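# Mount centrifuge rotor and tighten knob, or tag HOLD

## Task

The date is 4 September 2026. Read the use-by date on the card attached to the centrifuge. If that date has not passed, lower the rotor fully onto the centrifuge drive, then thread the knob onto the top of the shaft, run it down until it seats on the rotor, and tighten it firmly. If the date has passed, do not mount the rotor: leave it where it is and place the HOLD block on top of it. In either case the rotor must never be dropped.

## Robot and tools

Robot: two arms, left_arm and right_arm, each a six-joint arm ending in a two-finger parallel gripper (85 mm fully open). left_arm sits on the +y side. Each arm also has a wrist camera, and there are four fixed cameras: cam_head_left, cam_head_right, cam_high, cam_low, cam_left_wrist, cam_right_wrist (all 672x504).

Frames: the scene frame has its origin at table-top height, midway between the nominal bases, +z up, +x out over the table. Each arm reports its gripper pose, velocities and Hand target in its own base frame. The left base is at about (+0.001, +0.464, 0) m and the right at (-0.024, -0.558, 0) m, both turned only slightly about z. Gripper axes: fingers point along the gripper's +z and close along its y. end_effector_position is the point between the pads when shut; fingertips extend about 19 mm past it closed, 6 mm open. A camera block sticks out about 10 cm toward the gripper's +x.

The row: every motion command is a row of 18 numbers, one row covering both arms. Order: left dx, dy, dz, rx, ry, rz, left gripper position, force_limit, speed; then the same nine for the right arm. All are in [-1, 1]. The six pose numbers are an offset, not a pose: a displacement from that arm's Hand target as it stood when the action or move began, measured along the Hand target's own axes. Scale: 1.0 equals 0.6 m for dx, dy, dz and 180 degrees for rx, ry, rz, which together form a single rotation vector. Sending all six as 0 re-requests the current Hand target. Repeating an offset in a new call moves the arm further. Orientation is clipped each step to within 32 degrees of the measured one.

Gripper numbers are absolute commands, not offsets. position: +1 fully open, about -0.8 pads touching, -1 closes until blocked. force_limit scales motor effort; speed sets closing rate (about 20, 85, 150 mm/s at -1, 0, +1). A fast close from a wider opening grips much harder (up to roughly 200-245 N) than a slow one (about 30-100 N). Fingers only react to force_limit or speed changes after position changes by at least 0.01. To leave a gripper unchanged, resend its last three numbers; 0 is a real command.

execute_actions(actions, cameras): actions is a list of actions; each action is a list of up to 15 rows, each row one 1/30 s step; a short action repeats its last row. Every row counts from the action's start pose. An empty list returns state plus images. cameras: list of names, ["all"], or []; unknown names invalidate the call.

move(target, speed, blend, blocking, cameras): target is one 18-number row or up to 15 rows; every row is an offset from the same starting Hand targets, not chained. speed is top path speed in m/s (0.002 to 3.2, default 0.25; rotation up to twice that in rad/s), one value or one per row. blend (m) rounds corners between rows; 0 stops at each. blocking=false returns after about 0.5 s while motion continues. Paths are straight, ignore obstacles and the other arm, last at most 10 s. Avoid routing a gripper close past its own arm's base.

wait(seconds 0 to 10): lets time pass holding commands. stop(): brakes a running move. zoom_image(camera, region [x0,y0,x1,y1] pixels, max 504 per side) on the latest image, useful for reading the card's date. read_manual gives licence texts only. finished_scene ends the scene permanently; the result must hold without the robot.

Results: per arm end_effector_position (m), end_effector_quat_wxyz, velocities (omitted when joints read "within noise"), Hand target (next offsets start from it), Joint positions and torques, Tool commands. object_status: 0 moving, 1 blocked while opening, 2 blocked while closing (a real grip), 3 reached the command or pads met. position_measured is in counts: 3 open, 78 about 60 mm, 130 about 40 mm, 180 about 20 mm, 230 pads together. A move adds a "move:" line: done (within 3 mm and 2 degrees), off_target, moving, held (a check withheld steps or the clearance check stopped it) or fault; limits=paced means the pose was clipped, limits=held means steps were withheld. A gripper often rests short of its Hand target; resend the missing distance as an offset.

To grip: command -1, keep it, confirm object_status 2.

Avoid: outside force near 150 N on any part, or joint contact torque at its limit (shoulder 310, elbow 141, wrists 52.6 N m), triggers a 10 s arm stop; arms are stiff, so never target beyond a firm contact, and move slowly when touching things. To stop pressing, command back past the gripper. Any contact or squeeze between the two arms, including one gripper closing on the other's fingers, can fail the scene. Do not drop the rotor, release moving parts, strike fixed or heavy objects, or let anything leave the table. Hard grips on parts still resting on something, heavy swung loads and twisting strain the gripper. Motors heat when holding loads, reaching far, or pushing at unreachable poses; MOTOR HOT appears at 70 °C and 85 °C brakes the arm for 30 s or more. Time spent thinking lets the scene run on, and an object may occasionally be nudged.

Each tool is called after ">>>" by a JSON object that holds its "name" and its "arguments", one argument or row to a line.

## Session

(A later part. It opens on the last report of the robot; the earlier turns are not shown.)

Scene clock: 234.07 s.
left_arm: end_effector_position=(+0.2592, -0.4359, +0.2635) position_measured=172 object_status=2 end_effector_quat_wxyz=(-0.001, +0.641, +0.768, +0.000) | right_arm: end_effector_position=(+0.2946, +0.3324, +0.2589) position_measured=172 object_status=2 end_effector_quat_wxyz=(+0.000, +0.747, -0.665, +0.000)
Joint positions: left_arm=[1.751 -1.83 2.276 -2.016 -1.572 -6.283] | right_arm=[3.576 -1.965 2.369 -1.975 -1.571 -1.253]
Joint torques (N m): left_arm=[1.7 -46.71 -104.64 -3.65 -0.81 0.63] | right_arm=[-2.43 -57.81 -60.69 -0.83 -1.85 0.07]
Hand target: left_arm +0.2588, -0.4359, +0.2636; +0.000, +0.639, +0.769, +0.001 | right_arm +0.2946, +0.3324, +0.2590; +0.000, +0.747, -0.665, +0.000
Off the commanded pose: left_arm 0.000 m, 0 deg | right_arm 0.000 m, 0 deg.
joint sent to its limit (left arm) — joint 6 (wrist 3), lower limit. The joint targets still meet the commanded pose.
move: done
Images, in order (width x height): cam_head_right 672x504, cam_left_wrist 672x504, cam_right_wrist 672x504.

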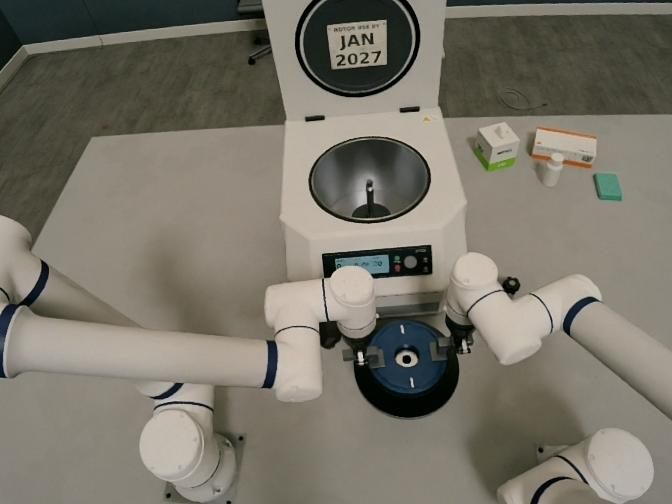

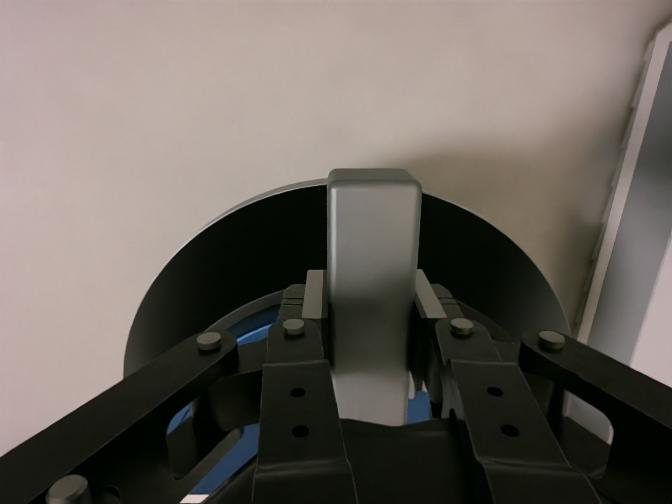

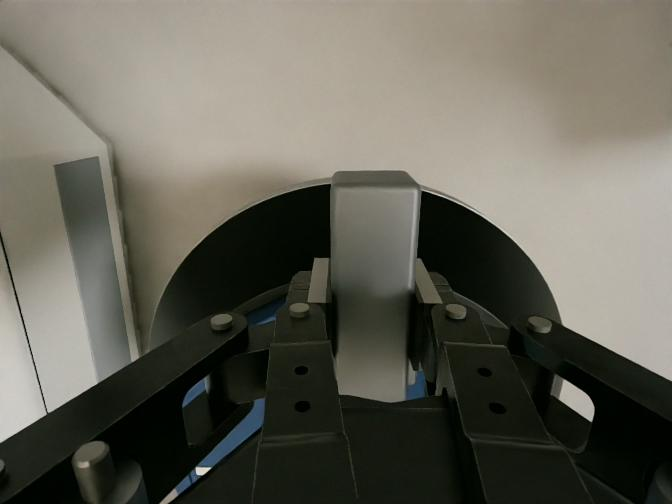

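>>> {"name": "move", "arguments": {
  "target": [
    [0,0,-0.5417,0,0,0,-1,1,-1,0,0,-0.5417,0,0,0,-1,1,-1],
    [0.0371,0.9471,-0.5417,0,0,0,-1,1,-1,-0.0490,-0.9472,-0.5417,0,0,0,-1,1,-1]
  ],
  "speed": 0.15,
  "blend": 0.03,
  "cameras": ["all"]
}}

Scene clock: 247.93 s.
left_arm: end_effector_position=(+0.8131, -0.3106, +0.5891) position_measured=172 object_status=2 end_effector_quat_wxyz=(+0.000, +0.639, +0.769, +0.001) | right_arm: end_effector_position=(+0.8554, +0.4277, +0.5843) position_measured=172 object_status=2 end_effector_quat_wxyz=(+0.000, +0.747, -0.665, +0.000)
Joint positions: left_arm=[2.571 -1.292 1.147 -1.426 -1.57 -5.467] | right_arm=[3.419 -1.131 0.933 -1.373 -1.571 -1.411]
Joint torques (N m): left_arm=[28.05 -88.87 -117.11 -2.13 2.59 3.02] | right_arm=[-34.27 -149.26 -63.84 -1.33 -6.95 -2.85]
Hand target: left_arm +0.8132, -0.3106, +0.5891; +0.000, +0.639, +0.769, +0.001 | right_arm +0.8554, +0.4278, +0.5843; +0.000, +0.747, -0.665, +0.000
Off the commanded pose: left_arm 0.000 m, 0 deg | right_arm 0.000 m, 0 deg.
move: done

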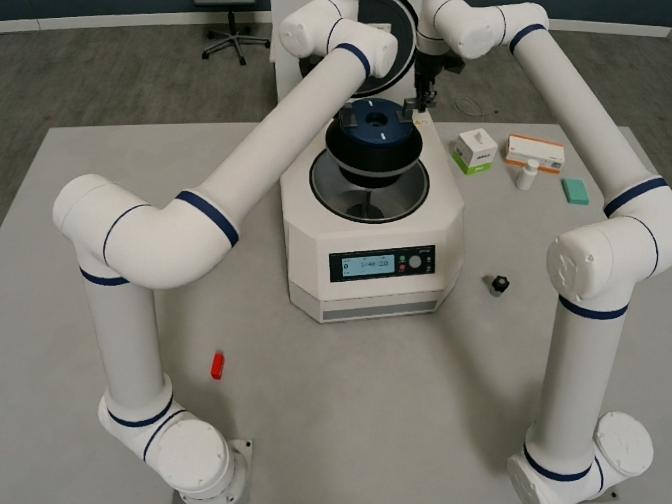

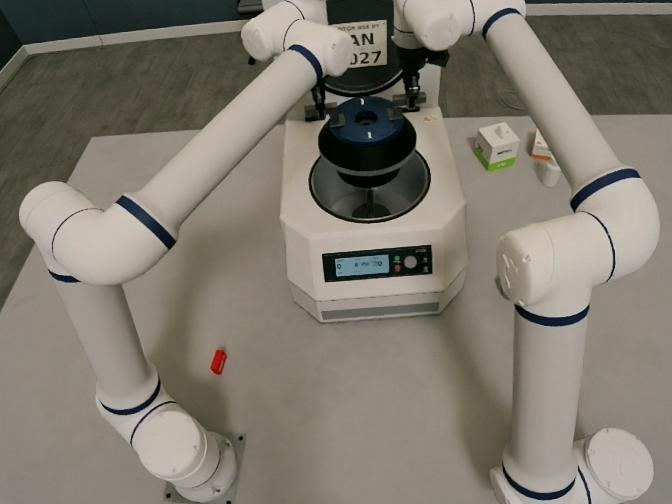

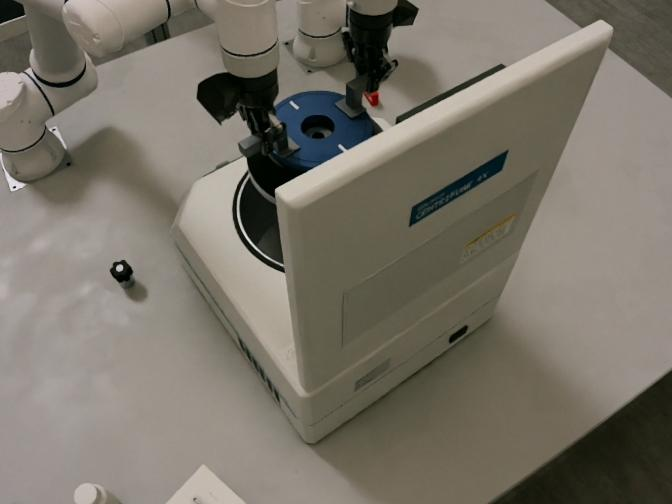

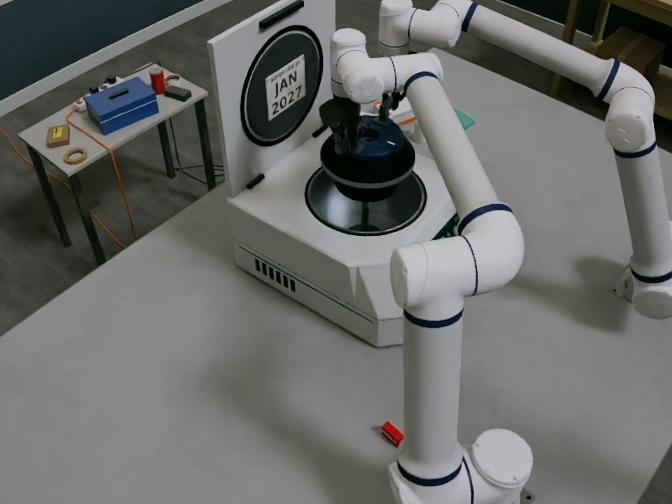

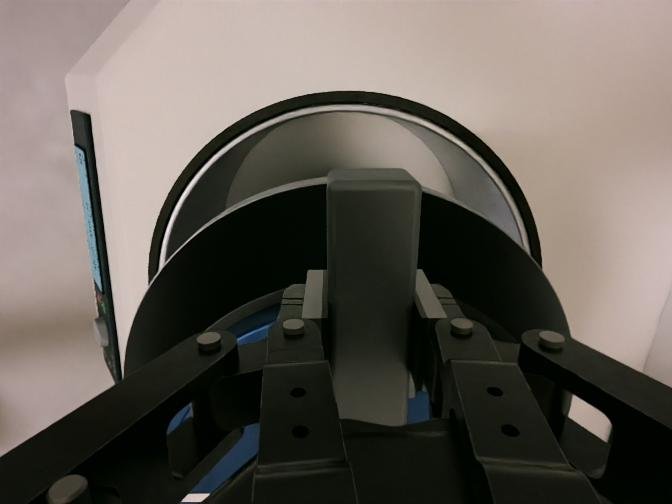

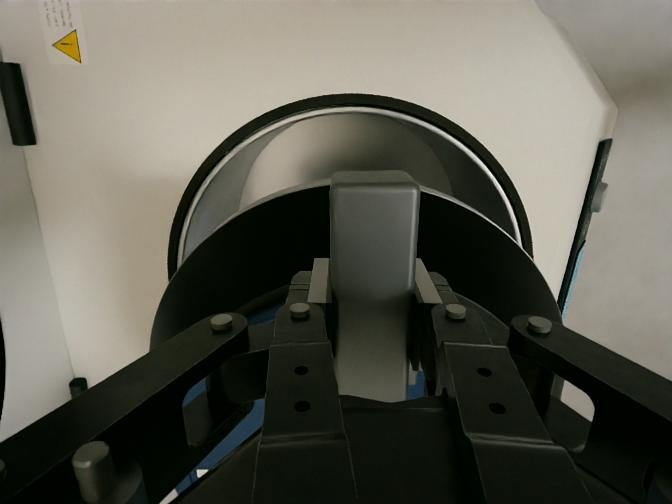

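>>> {"name": "zoom_image", "arguments": {
  "camera": "cam_low",
  "region": [290, 90, 450, 250]
}}

>>> {"name": "zoom_image", "arguments": {
  "camera": "cam_head_left",
  "region": [300, 80, 450, 230]
}}

>>> {"name": "zoom_image", "arguments": {
  "camera": "cam_head_right",
  "region": [290, 80, 440, 230]
}}

Scaled by 3.150 from the camera's 672x504 image, which has a finer 960x720 frame.

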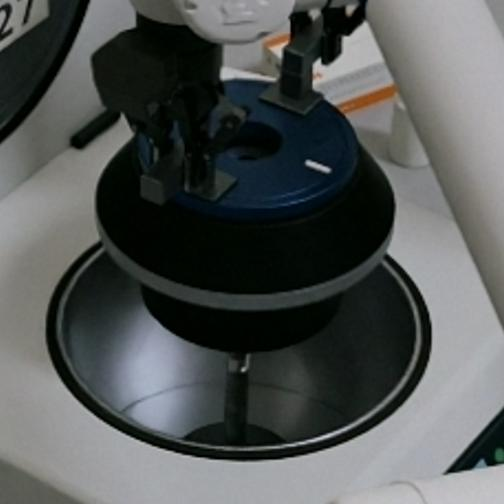

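Scaled by 3.360 from the camera's 672x504 image, which has a finer 960x720 frame.

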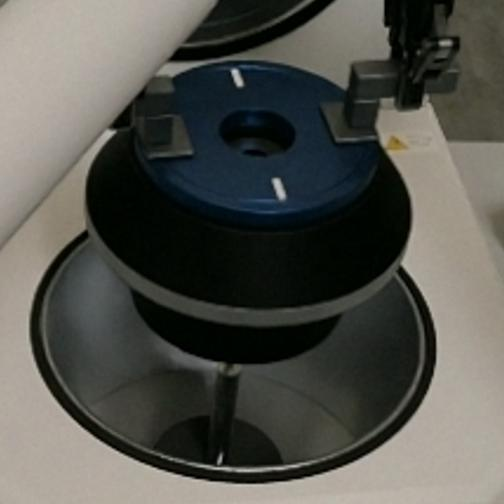

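Scaled by 3.360 from the camera's 672x504 image, which has a finer 960x720 frame.

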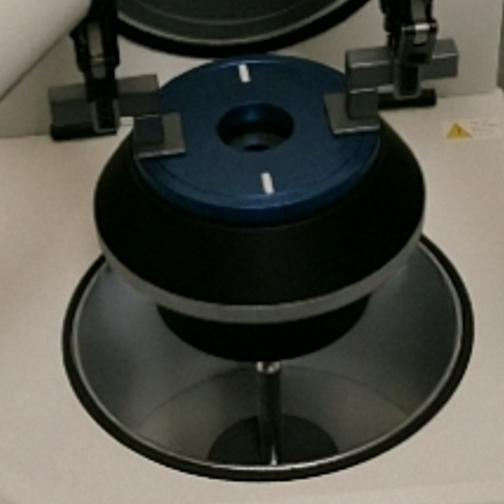

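>>> {"name": "zoom_image", "arguments": {
  "camera": "cam_head_left",
  "region": [330, 150, 410, 230]
}}

>>> {"name": "zoom_image", "arguments": {
  "camera": "cam_head_right",
  "region": [330, 150, 410, 230]
}}

>>> {"name": "zoom_image", "arguments": {
  "camera": "cam_low",
  "region": [325, 160, 405, 240]
}}

Scaled by 6.300 from the camera's 672x504 image, which has a finer 960x720 frame.

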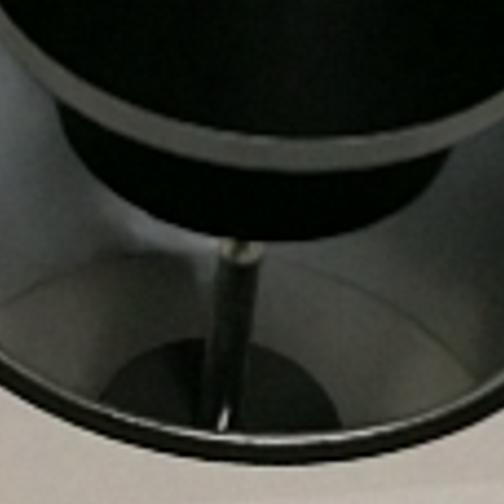

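Scaled by 6.300 from the camera's 672x504 image, which has a finer 960x720 frame.

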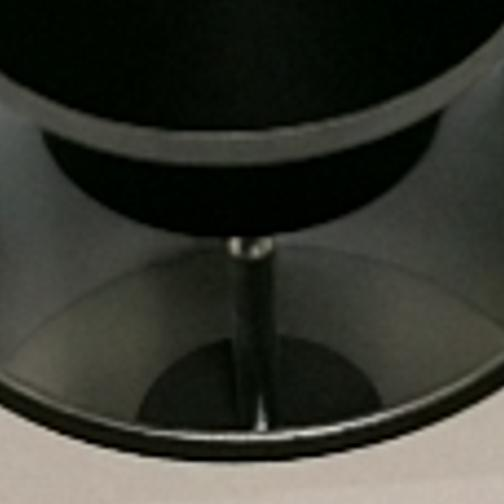

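Scaled by 6.300 from the camera's 672x504 image, which has a finer 960x720 frame.

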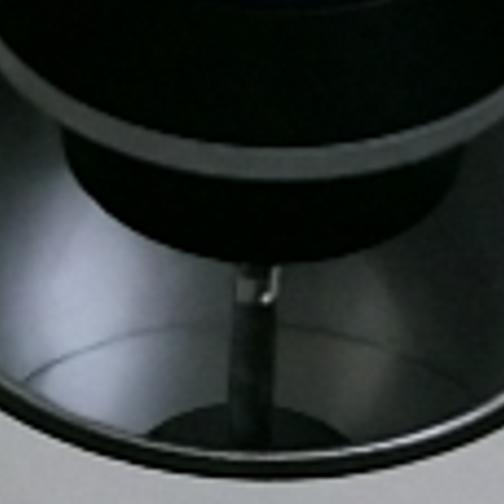

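>>> {"name": "move", "arguments": {
  "target": [0,0,0.1,0,0,0,-1,1,-1,0,0,0.1,0,0,0,-1,1,-1],
  "speed": 0.08,
  "cameras": ["cam_head_left","cam_head_right","cam_low"]
}}

>>> {"name": "zoom_image", "arguments": {
  "camera": "cam_head_left",
  "region": [330, 150, 410, 230]
}}

>>> {"name": "zoom_image", "arguments": {
  "camera": "cam_head_right",
  "region": [330, 150, 410, 230]
}}

>>> {"name": "zoom_image", "arguments": {
  "camera": "cam_low",
  "region": [325, 160, 405, 240]
}}

Scene clock: 268.77 s.
left_arm: end_effector_position=(+0.8133, -0.3106, +0.5293) position_measured=172 object_status=2 end_effector_quat_wxyz=(+0.000, +0.639, +0.769, +0.000) | right_arm: end_effector_position=(+0.8555, +0.4278, +0.5245) position_measured=172 object_status=2 end_effector_quat_wxyz=(+0.000, +0.747, -0.665, +0.000)
Joint positions: left_arm=[2.571 -1.302 1.265 -1.534 -1.57 -5.466] | right_arm=[3.419 -1.147 1.062 -1.486 -1.571 -1.411]
Joint torques (N m): left_arm=[29.75 -110.54 -89.71 -6.21 8.07 2] | right_arm=[-28.96 -189.01 -53.59 -6.79 -6.64 -0.72]
Hand target: left_arm +0.8133, -0.3105, +0.5291; +0.000, +0.639, +0.769, +0.001 | right_arm +0.8555, +0.4278, +0.5243; +0.000, +0.747, -0.665, +0.000
Off the commanded pose: left_arm 0.000 m, 0 deg | right_arm 0.000 m, 0 deg.
move: done
Images, in order (width x height): cam_head_left 672x504, cam_head_right 672x504, cam_low 672x504.

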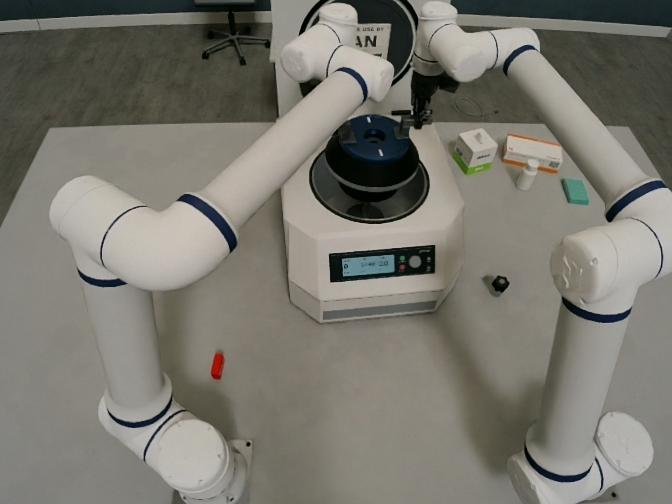

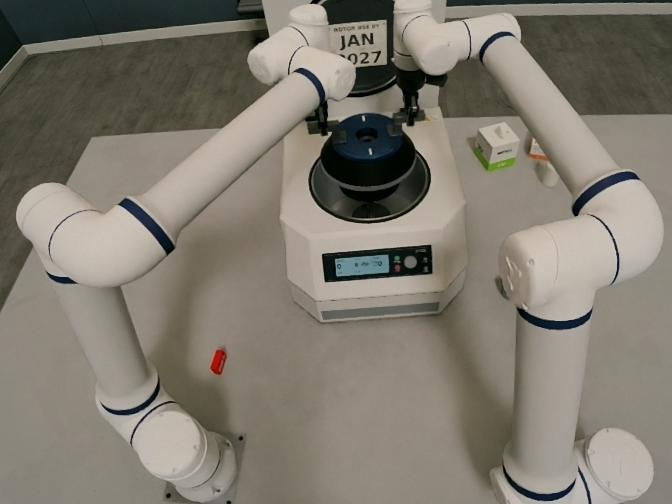

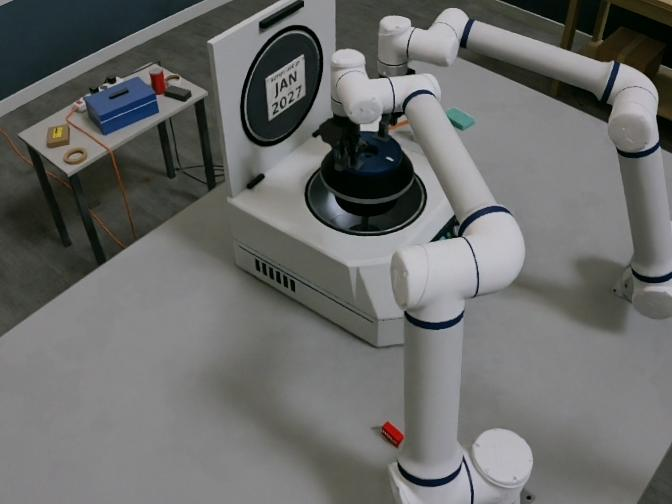

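Scaled by 6.300 from the camera's 672x504 image, which has a finer 960x720 frame.

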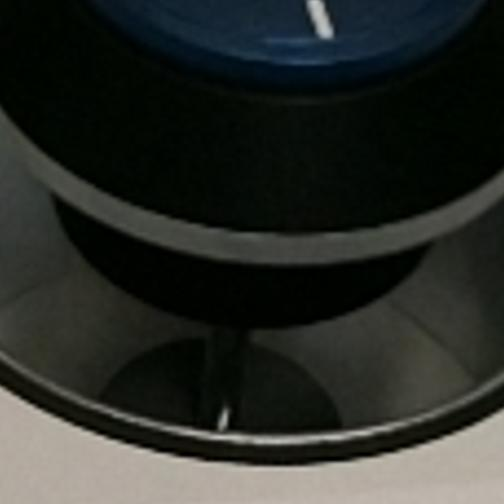

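Scaled by 6.300 from the camera's 672x504 image, which has a finer 960x720 frame.

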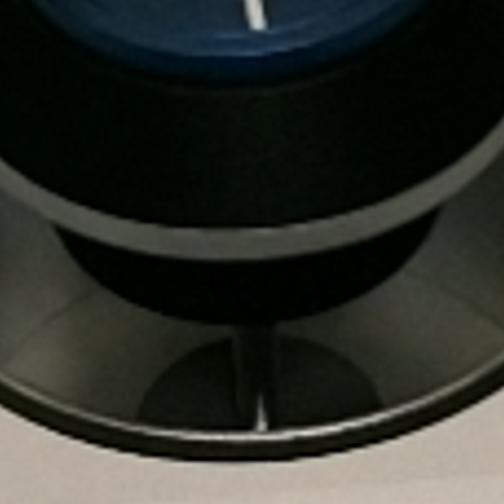

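Scaled by 6.300 from the camera's 672x504 image, which has a finer 960x720 frame.

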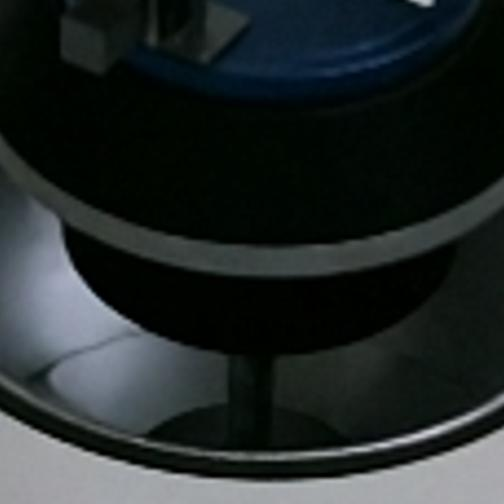

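>>> {"name": "move", "arguments": {
  "target": [
    [-0.0014,0.002,0,0,0,0,-1,1,-1,-0.0008,-0.002,0,0,0,0,-1,1,-1],
    [-0.0014,0.002,0.0667,0,0,0,-1,1,-1,-0.0008,-0.002,0.0667,0,0,0,-1,1,-1]
  ],
  "speed": 0.05
}}

Scene clock: 272.33 s.
left_arm: end_effector_position=(+0.8146, -0.3111, +0.4893) position_measured=172 object_status=2 end_effector_quat_wxyz=(+0.000, +0.639, +0.769, +0.001) | right_arm: end_effector_position=(+0.8566, +0.4284, +0.4845) position_measured=172 object_status=2 end_effector_quat_wxyz=(+0.000, +0.747, -0.665, +0.000)
Joint positions: left_arm=[2.571 -1.299 1.332 -1.603 -1.57 -5.466] | right_arm=[3.419 -1.148 1.134 -1.557 -1.571 -1.41]
Joint torques (N m): left_arm=[-7.31 -82.12 -100.72 -12.83 -2.21 2.6] | right_arm=[0.51 -187.21 -53.82 -7.18 0.71 3.29]
Hand target: left_arm +0.8146, -0.3111, +0.4891; +0.000, +0.639, +0.769, +0.001 | right_arm +0.8566, +0.4284, +0.4843; +0.000, +0.747, -0.665, +0.000
Off the commanded pose: left_arm 0.000 m, 0 deg | right_arm 0.000 m, 0 deg.
move: done

>>> {"name": "move", "arguments": {
  "target": [0,0,0.05,0,0,0,-1,1,-1,0,0,0.05,0,0,0,-1,1,-1],
  "speed": 0.04,
  "cameras": ["cam_head_left","cam_head_right","cam_low","cam_left_wrist","cam_right_wrist"]
}}

Scene clock: 274.47 s.
left_arm: end_effector_position=(+0.8146, -0.3111, +0.4593) position_measured=172 object_status=2 end_effector_quat_wxyz=(+0.000, +0.639, +0.769, +0.000) | right_arm: end_effector_position=(+0.8567, +0.4284, +0.4545) position_measured=172 object_status=2 end_effector_quat_wxyz=(+0.000, +0.747, -0.665, +0.000)
Joint positions: left_arm=[2.571 -1.296 1.381 -1.655 -1.57 -5.466] | right_arm=[3.419 -1.148 1.186 -1.609 -1.571 -1.41]
Joint torques (N m): left_arm=[1.69 -87 -100.85 -9.6 -0.11 3.06] | right_arm=[2.14 -130.32 -46.94 -6.43 -0.14 1.34]
Hand target: left_arm +0.8146, -0.3111, +0.4591; +0.000, +0.639, +0.769, +0.001 | right_arm +0.8566, +0.4284, +0.4543; +0.000, +0.747, -0.665, +0.000
Off the commanded pose: left_arm 0.000 m, 0 deg | right_arm 0.000 m, 0 deg.
move: done
Images, in order (width x height): cam_head_left 672x504, cam_head_right 672x504, cam_low 672x504, cam_left_wrist 672x504, cam_right_wrist 672x504.

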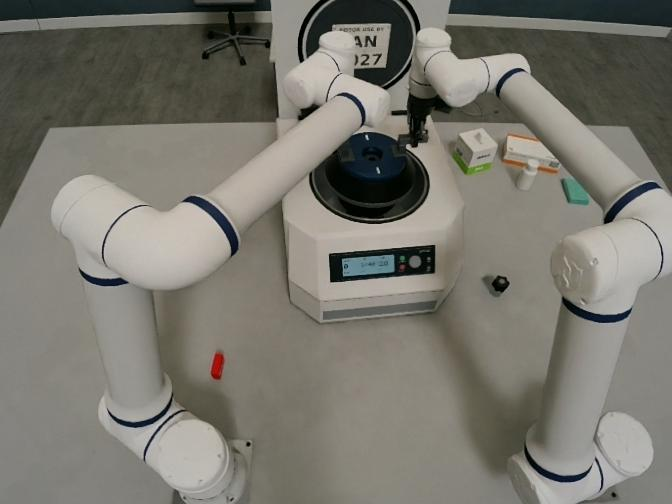

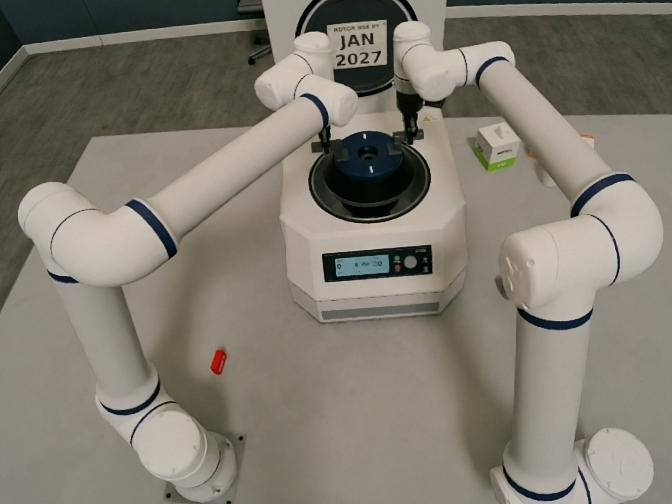

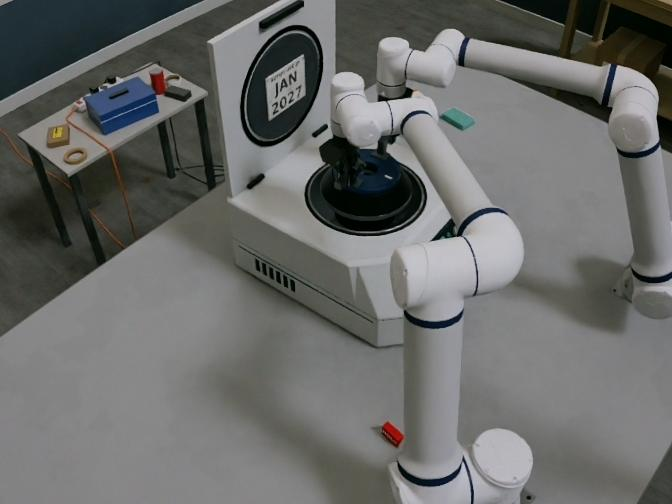

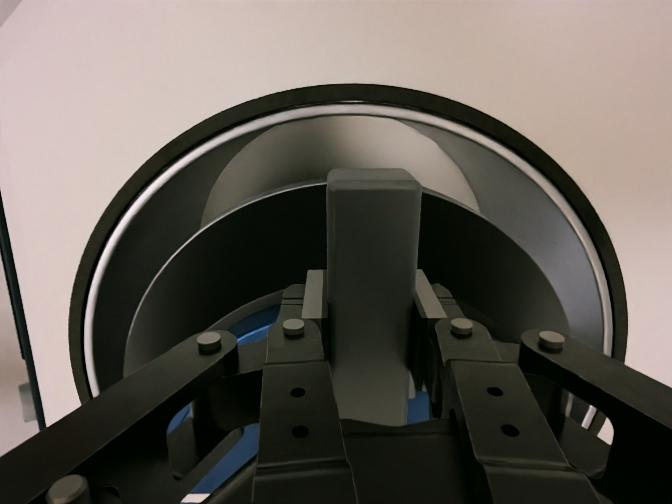

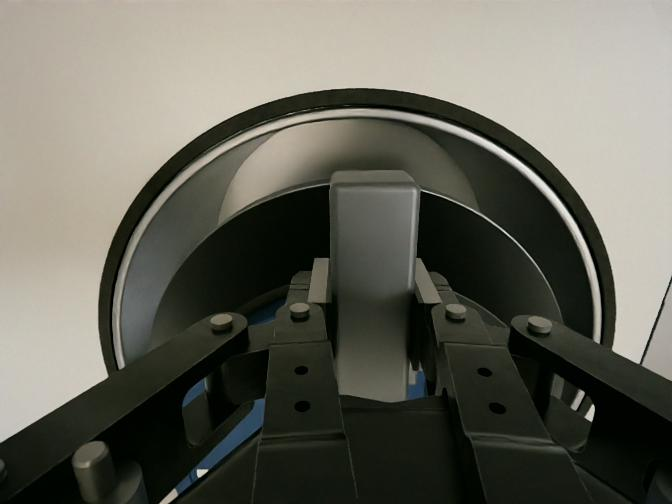

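>>> {"name": "move", "arguments": {
  "target": [
    [0,0,0.09,0,0,0,-1,1,-1,0,0,0.09,0,0,0,-1,1,-1],
    [0,0,0.1667,0,0,0,-1,1,-1,0,0,0.1667,0,0,0,-1,1,-1]
  ],
  "speed": 0.05,
  "blend": 0.005,
  "cameras": ["cam_head_left","cam_head_right","cam_left_wrist","cam_right_wrist"]
}}

Scene clock: 278.60 s.
left_arm: end_effector_position=(+0.8147, -0.3110, +0.3593) position_measured=172 object_status=2 end_effector_quat_wxyz=(+0.000, +0.639, +0.769, +0.001) | right_arm: end_effector_position=(+0.8567, +0.4284, +0.3544) position_measured=172 object_status=2 end_effector_quat_wxyz=(+0.000, +0.747, -0.665, +0.000)
Joint positions: left_arm=[2.572 -1.269 1.522 -1.824 -1.57 -5.466] | right_arm=[3.419 -1.127 1.332 -1.776 -1.571 -1.41]
Joint torques (N m): left_arm=[22.58 -92.11 -96.1 -7.78 1.25 3.28] | right_arm=[3 -124.35 -44.18 -5.57 1.34 -2.31]
Hand target: left_arm +0.8147, -0.3110, +0.3590; +0.000, +0.639, +0.769, +0.001 | right_arm +0.8567, +0.4284, +0.3543; +0.000, +0.747, -0.665, +0.000
Off the commanded pose: left_arm 0.000 m, 0 deg | right_arm 0.000 m, 0 deg.
move: done
Images, in order (width x height): cam_head_left 672x504, cam_head_right 672x504, cam_left_wrist 672x504, cam_right_wrist 672x504.

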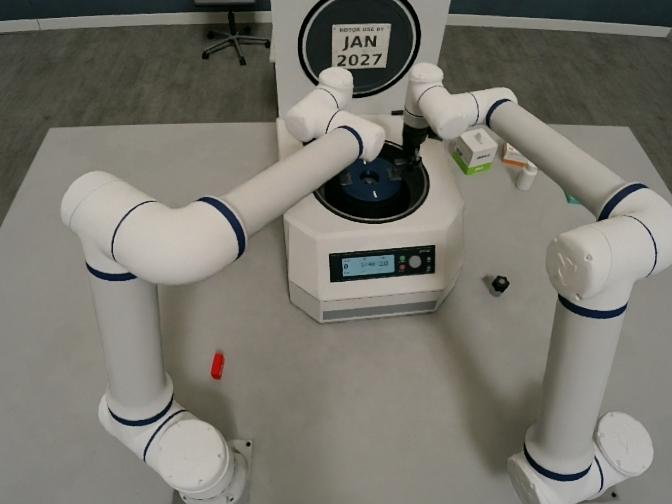

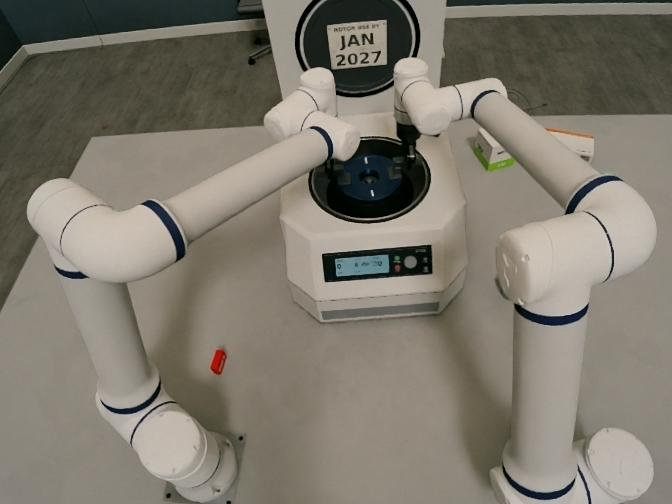

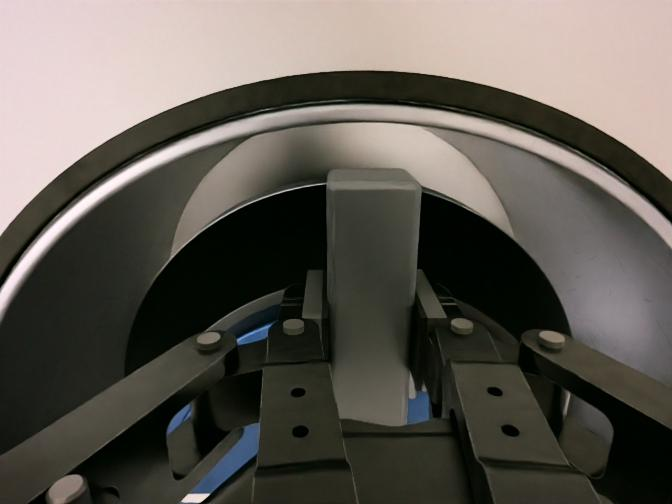

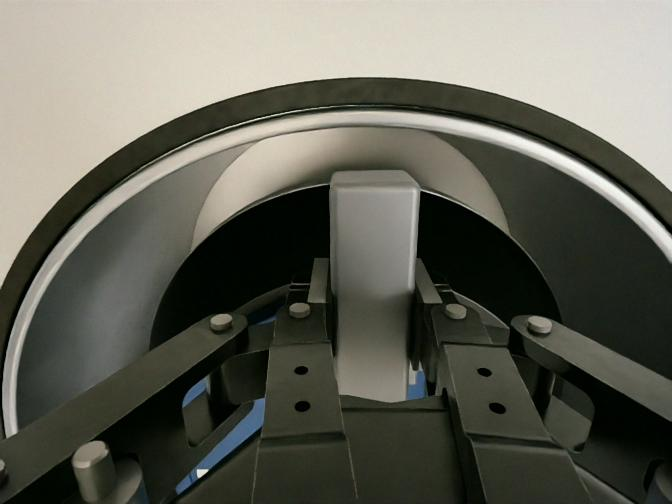

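>>> {"name": "move", "arguments": {
  "target": [0,0,0.03,0,0,0,-1,1,-1,0,0,0.03,0,0,0,-1,1,-1],
  "speed": 0.03
}}

>>> {"name": "move", "arguments": {
  "target": [0,0,0.0167,0,0,0,-1,1,-1,0,0,0.0167,0,0,0,-1,1,-1],
  "speed": 0.03
}}

Scene clock: 280.37 s.
left_arm: end_effector_position=(+0.8147, -0.3110, +0.3413) position_measured=172 object_status=2 end_effector_quat_wxyz=(+0.000, +0.639, +0.769, +0.001) | right_arm: end_effector_position=(+0.8567, +0.4284, +0.3365) position_measured=172 object_status=2 end_effector_quat_wxyz=(+0.000, +0.747, -0.665, +0.000)
Joint positions: left_arm=[2.572 -1.261 1.545 -1.855 -1.57 -5.466] | right_arm=[3.419 -1.12 1.355 -1.806 -1.571 -1.41]
Joint torques (N m): left_arm=[21.42 -94.53 -95.57 -7.82 1.01 2.94] | right_arm=[-5.98 -125.87 -42.87 -5.3 0.35 -2.17]
Hand target: left_arm +0.8147, -0.3110, +0.3410; +0.000, +0.639, +0.769, +0.001 | right_arm +0.8567, +0.4284, +0.3363; +0.000, +0.747, -0.665, +0.000
Off the commanded pose: left_arm 0.000 m, 0 deg | right_arm 0.000 m, 0 deg.
move: done

Scene clock: 281.33 s.
left_arm: end_effector_position=(+0.8149, -0.3110, +0.3314) position_measured=172 object_status=2 end_effector_quat_wxyz=(+0.000, +0.639, +0.769, +0.001) | right_arm: end_effector_position=(+0.8572, +0.4288, +0.3313) position_measured=172 object_status=2 end_effector_quat_wxyz=(-0.003, +0.747, -0.665, +0.002)
Joint positions: left_arm=[2.572 -1.256 1.556 -1.872 -1.57 -5.466] | right_arm=[3.419 -1.12 1.364 -1.821 -1.571 -1.41]
Joint torques (N m): left_arm=[-33.8 55.67 66.03 6.56 -1.57 1.57] | right_arm=[0.25 -126.55 -42.16 -1.74 1.12 -0.59]
Hand target: left_arm +0.8147, -0.3110, +0.3310; +0.000, +0.639, +0.769, +0.001 | right_arm +0.8572, +0.4288, +0.3313; -0.003, +0.747, -0.665, +0.002 (not the last commanded pose)
Tool commands: left_gripper/position=-1.0 left_gripper/force_limit=+1.0 left_gripper/speed=-1.0 right_gripper/position=-1.0 right_gripper/force_limit=+1.0 right_gripper/speed=-1.0
Off the commanded pose: left_arm 0.000 m, 0 deg | right_arm 0.005 m, 0 deg.
FORCE FAULT: contact force on the right arm reached its limit, and that arm stopped. The contact can be on any part of that arm, not only on its tool. That arm's remaining commands of this call were not run. That arm is still stopped at the end of this call. That arm stays stopped for about 10 more seconds. Until then a move that you send moves the other arm only, and its call returns only when the move has ended. Once the stop has ended, the next robot result says so. If the stop ends while you think or write, that arm runs what you send next, counted from a new Hand target: where the arm stands when the stop ends. While its stop runs, that arm takes no new command, but its gripper still runs the gripper command that each later call begins with. Until it ends, the stop uses up actions while you think or wait. An arm that is not stopped still takes commands.
move: fault (right_arm)

>>> {"name": "execute_actions", "arguments": {
  "actions": [
    [[0,0,-0.003,0,0,0,-1,1,-1,0,0,0,0,0,0,-1,1,-1],[0,0,-0.006,0,0,0,-1,1,-1,0,0,0,0,0,0,-1,1,-1],[0,0,-0.0083,0,0,0,-1,1,-1,0,0,0,0,0,0,-1,1,-1]]
  ],
  "cameras": ["cam_left_wrist","cam_right_wrist","cam_head_left"]
}}

Scene clock: 283.20 s.
left_arm: end_effector_position=(+0.8146, -0.3111, +0.3354) position_measured=172 object_status=2 end_effector_quat_wxyz=(+0.000, +0.639, +0.769, +0.000) | right_arm: end_effector_position=(+0.8572, +0.4288, +0.3313) position_measured=172 object_status=2 end_effector_quat_wxyz=(-0.003, +0.747, -0.665, +0.002)
Joint positions: left_arm=[2.572 -1.258 1.551 -1.863 -1.57 -5.466] | right_arm=[3.419 -1.12 1.364 -1.821 -1.571 -1.41]
Joint torques (N m): left_arm=[17.93 -138.96 -136.08 -4.2 7.54 -2.1] | right_arm=[0.03 -128.07 -42.21 -2.01 0.29 -0.73]
Hand target: left_arm +0.8147, -0.3110, +0.3360; +0.000, +0.639, +0.769, +0.001 | right_arm +0.8572, +0.4288, +0.3313; -0.003, +0.747, -0.665, +0.002
Tool commands: left_gripper/position=-1.0 left_gripper/force_limit=+1.0 left_gripper/speed=-1.0 right_gripper/position=-1.0 right_gripper/force_limit=+1.0 right_gripper/speed=-1.0
Off the commanded pose: left_arm 0.001 m, 0 deg.
FORCE FAULT, CONTINUED: the right arm was still stopped when this call began, by the force fault that an earlier result reported. Since the last result the stop counts as 2 of the actions that you can send in this scene. That arm ran no command of this call. That arm is still stopped at the end of this call. That arm stays stopped for about 8 more seconds. If the stop ends while you think or write, that arm runs what you send next, counted from a new Hand target: where the arm stands when the stop ends. While its stop runs, that arm takes no new command, but its gripper still runs the gripper command that each later call begins with.
Images, in order (width x height): cam_head_left 672x504, cam_left_wrist 672x504, cam_right_wrist 672x504.

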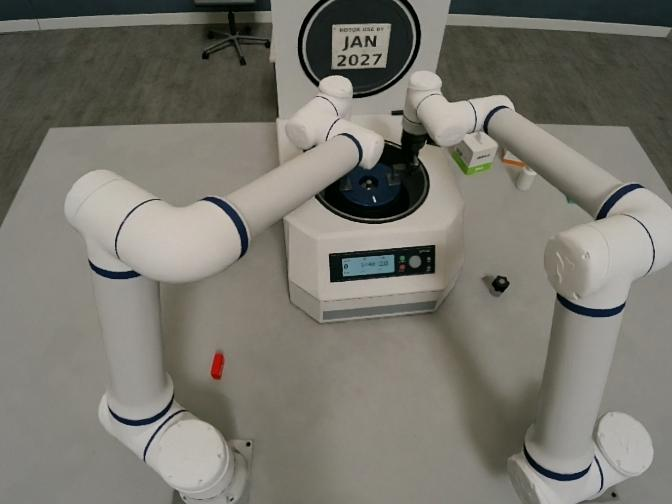

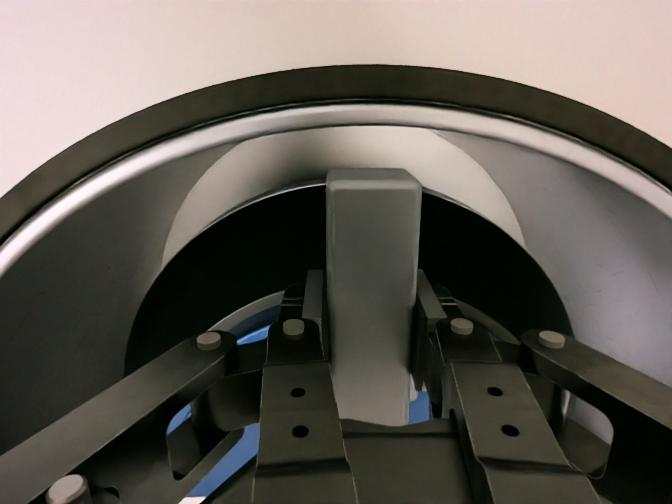

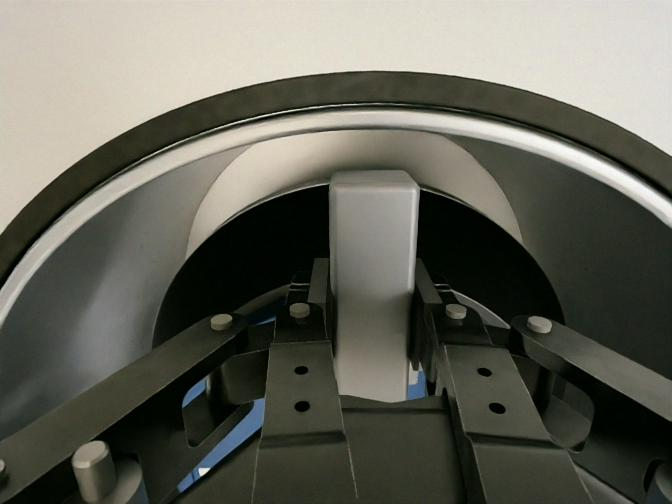

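>>> {"name": "wait", "arguments": {
  "seconds": 0.1,
  "cameras": ["cam_head_left","cam_head_right","cam_high","cam_low"]
}}

>>> {"name": "zoom_image", "arguments": {
  "camera": "cam_head_left",
  "region": [310, 130, 440, 230]
}}

>>> {"name": "zoom_image", "arguments": {
  "camera": "cam_low",
  "region": [300, 130, 430, 240]
}}

>>> {"name": "zoom_image", "arguments": {
  "camera": "cam_head_right",
  "region": [310, 130, 440, 230]
}}

Scene clock: 285.33 s.
left_arm: end_effector_position=(+0.8147, -0.3110, +0.3360) position_measured=172 object_status=2 end_effector_quat_wxyz=(+0.000, +0.639, +0.769, +0.001) | right_arm: end_effector_position=(+0.8572, +0.4288, +0.3313) position_measured=172 object_status=2 end_effector_quat_wxyz=(-0.003, +0.747, -0.665, +0.002)
Joint positions: left_arm=[2.572 -1.259 1.551 -1.863 -1.57 -5.466] | right_arm=[3.419 -1.12 1.364 -1.821 -1.571 -1.41]
Joint torques (N m): left_arm=[34.18 -159.94 -155.04 -7.58 12.44 -1.88] | right_arm=[0.53 -127.12 -42.32 -1.91 0.7 -0.51]
Hand target: left_arm +0.8147, -0.3110, +0.3360; +0.000, +0.639, +0.769, +0.001 | right_arm +0.8572, +0.4288, +0.3313; -0.003, +0.747, -0.665, +0.002
Tool commands: left_gripper/position=-1.0 left_gripper/force_limit=+1.0 left_gripper/speed=-1.0 right_gripper/position=-1.0 right_gripper/force_limit=+1.0 right_gripper/speed=-1.0
Off the commanded pose: left_arm 0.000 m, 0 deg.
FORCE FAULT, CONTINUED: the right arm was still stopped when this call began, by the force fault that an earlier result reported. Since the last result the stop counts as 5 of the actions that you can send in this scene. That arm is still stopped at the end of this call. That arm stays stopped for about 6 more seconds. If the stop ends while you think or write, that arm runs what you send next, counted from a new Hand target: where the arm stands when the stop ends. While its stop runs, that arm takes no new command, but its gripper still runs the gripper command that each later call begins with.
wait: 0.10 s; at rest from the start
Images, in order (width x height): cam_head_left 672x504, cam_head_right 672x504, cam_high 672x504, cam_low 672x504.

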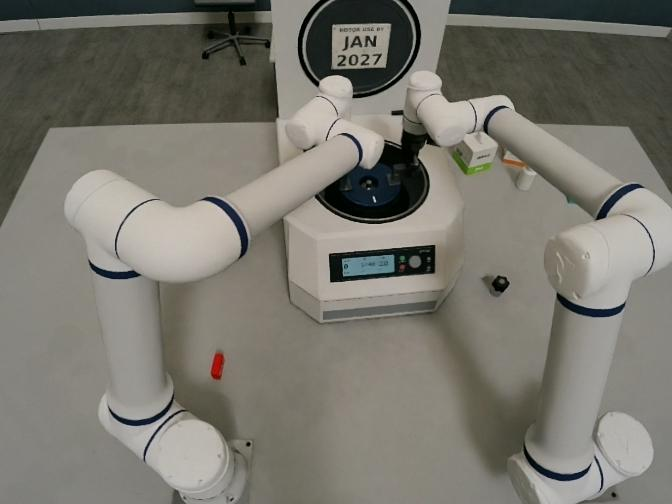

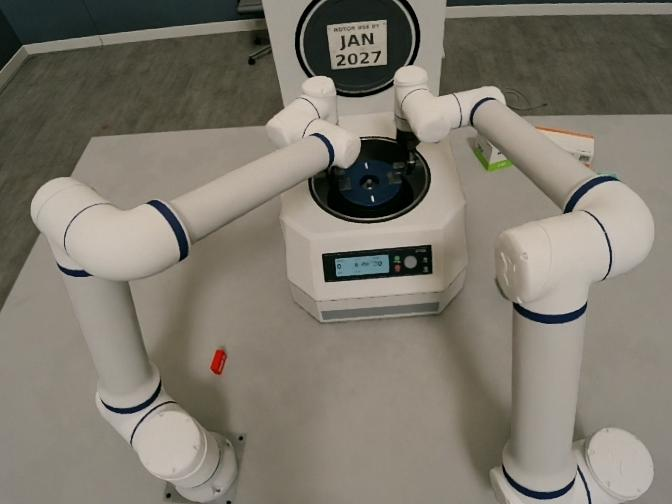

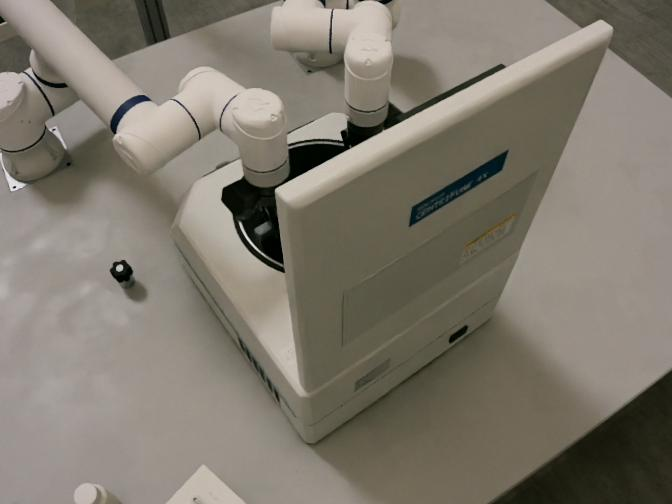

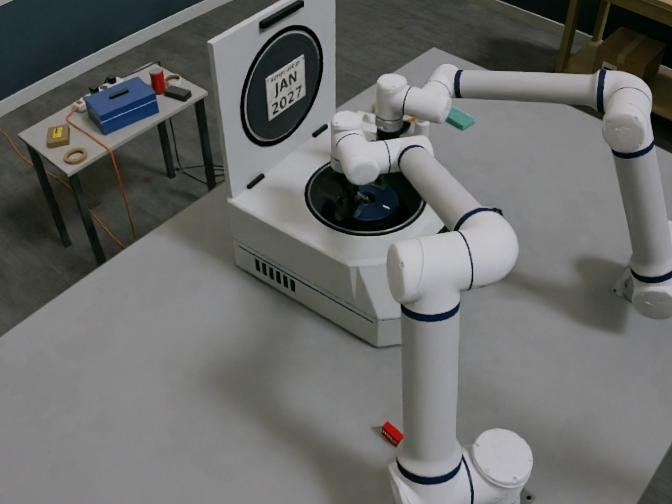

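Scaled by 3.877 from the camera's 672x504 image, which has a finer 960x720 frame.

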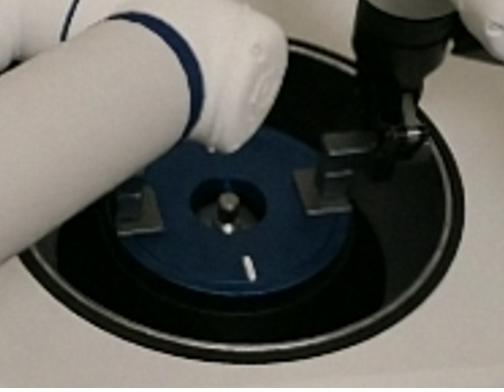

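Scaled by 3.877 from the camera's 672x504 image, which has a finer 960x720 frame.

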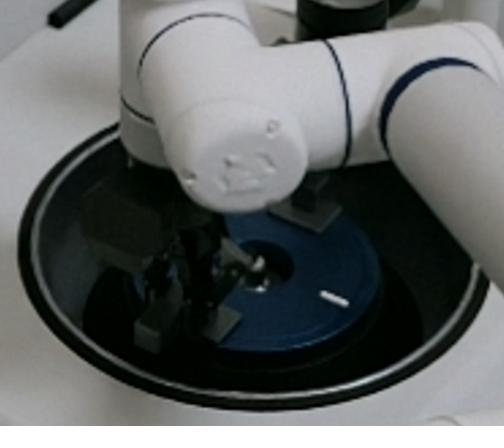

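Scaled by 3.877 from the camera's 672x504 image, which has a finer 960x720 frame.

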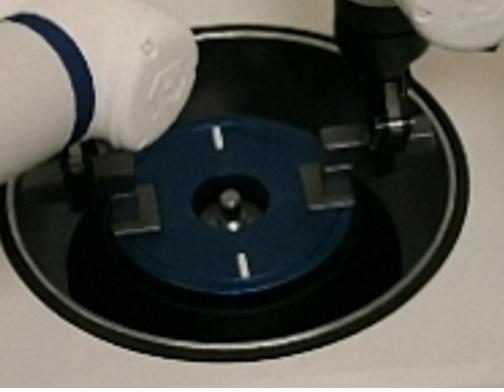

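>>> {"name": "zoom_image", "arguments": {
  "camera": "cam_head_right",
  "region": [356, 170, 386, 196]
}}

>>> {"name": "zoom_image", "arguments": {
  "camera": "cam_head_left",
  "region": [354, 168, 386, 196]
}}

>>> {"name": "zoom_image", "arguments": {
  "camera": "cam_low",
  "region": [350, 184, 382, 212]
}}

Scaled by 16.800 from the camera's 672x504 image, which has a finer 960x720 frame.

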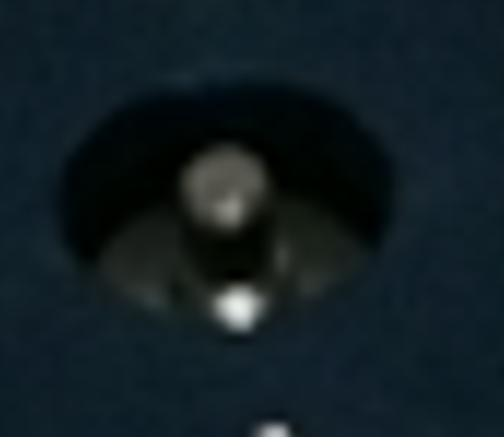

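Scaled by 15.750 from the camera's 672x504 image, which has a finer 960x720 frame.

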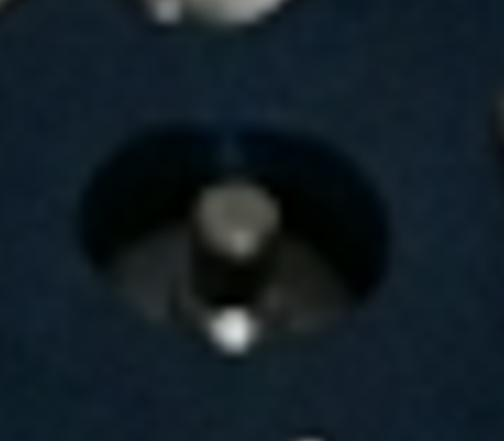

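Scaled by 15.750 from the camera's 672x504 image, which has a finer 960x720 frame.

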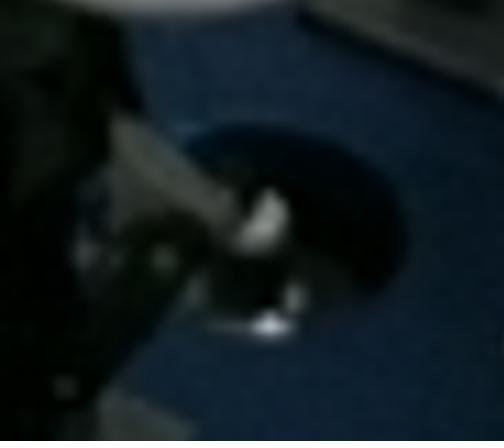

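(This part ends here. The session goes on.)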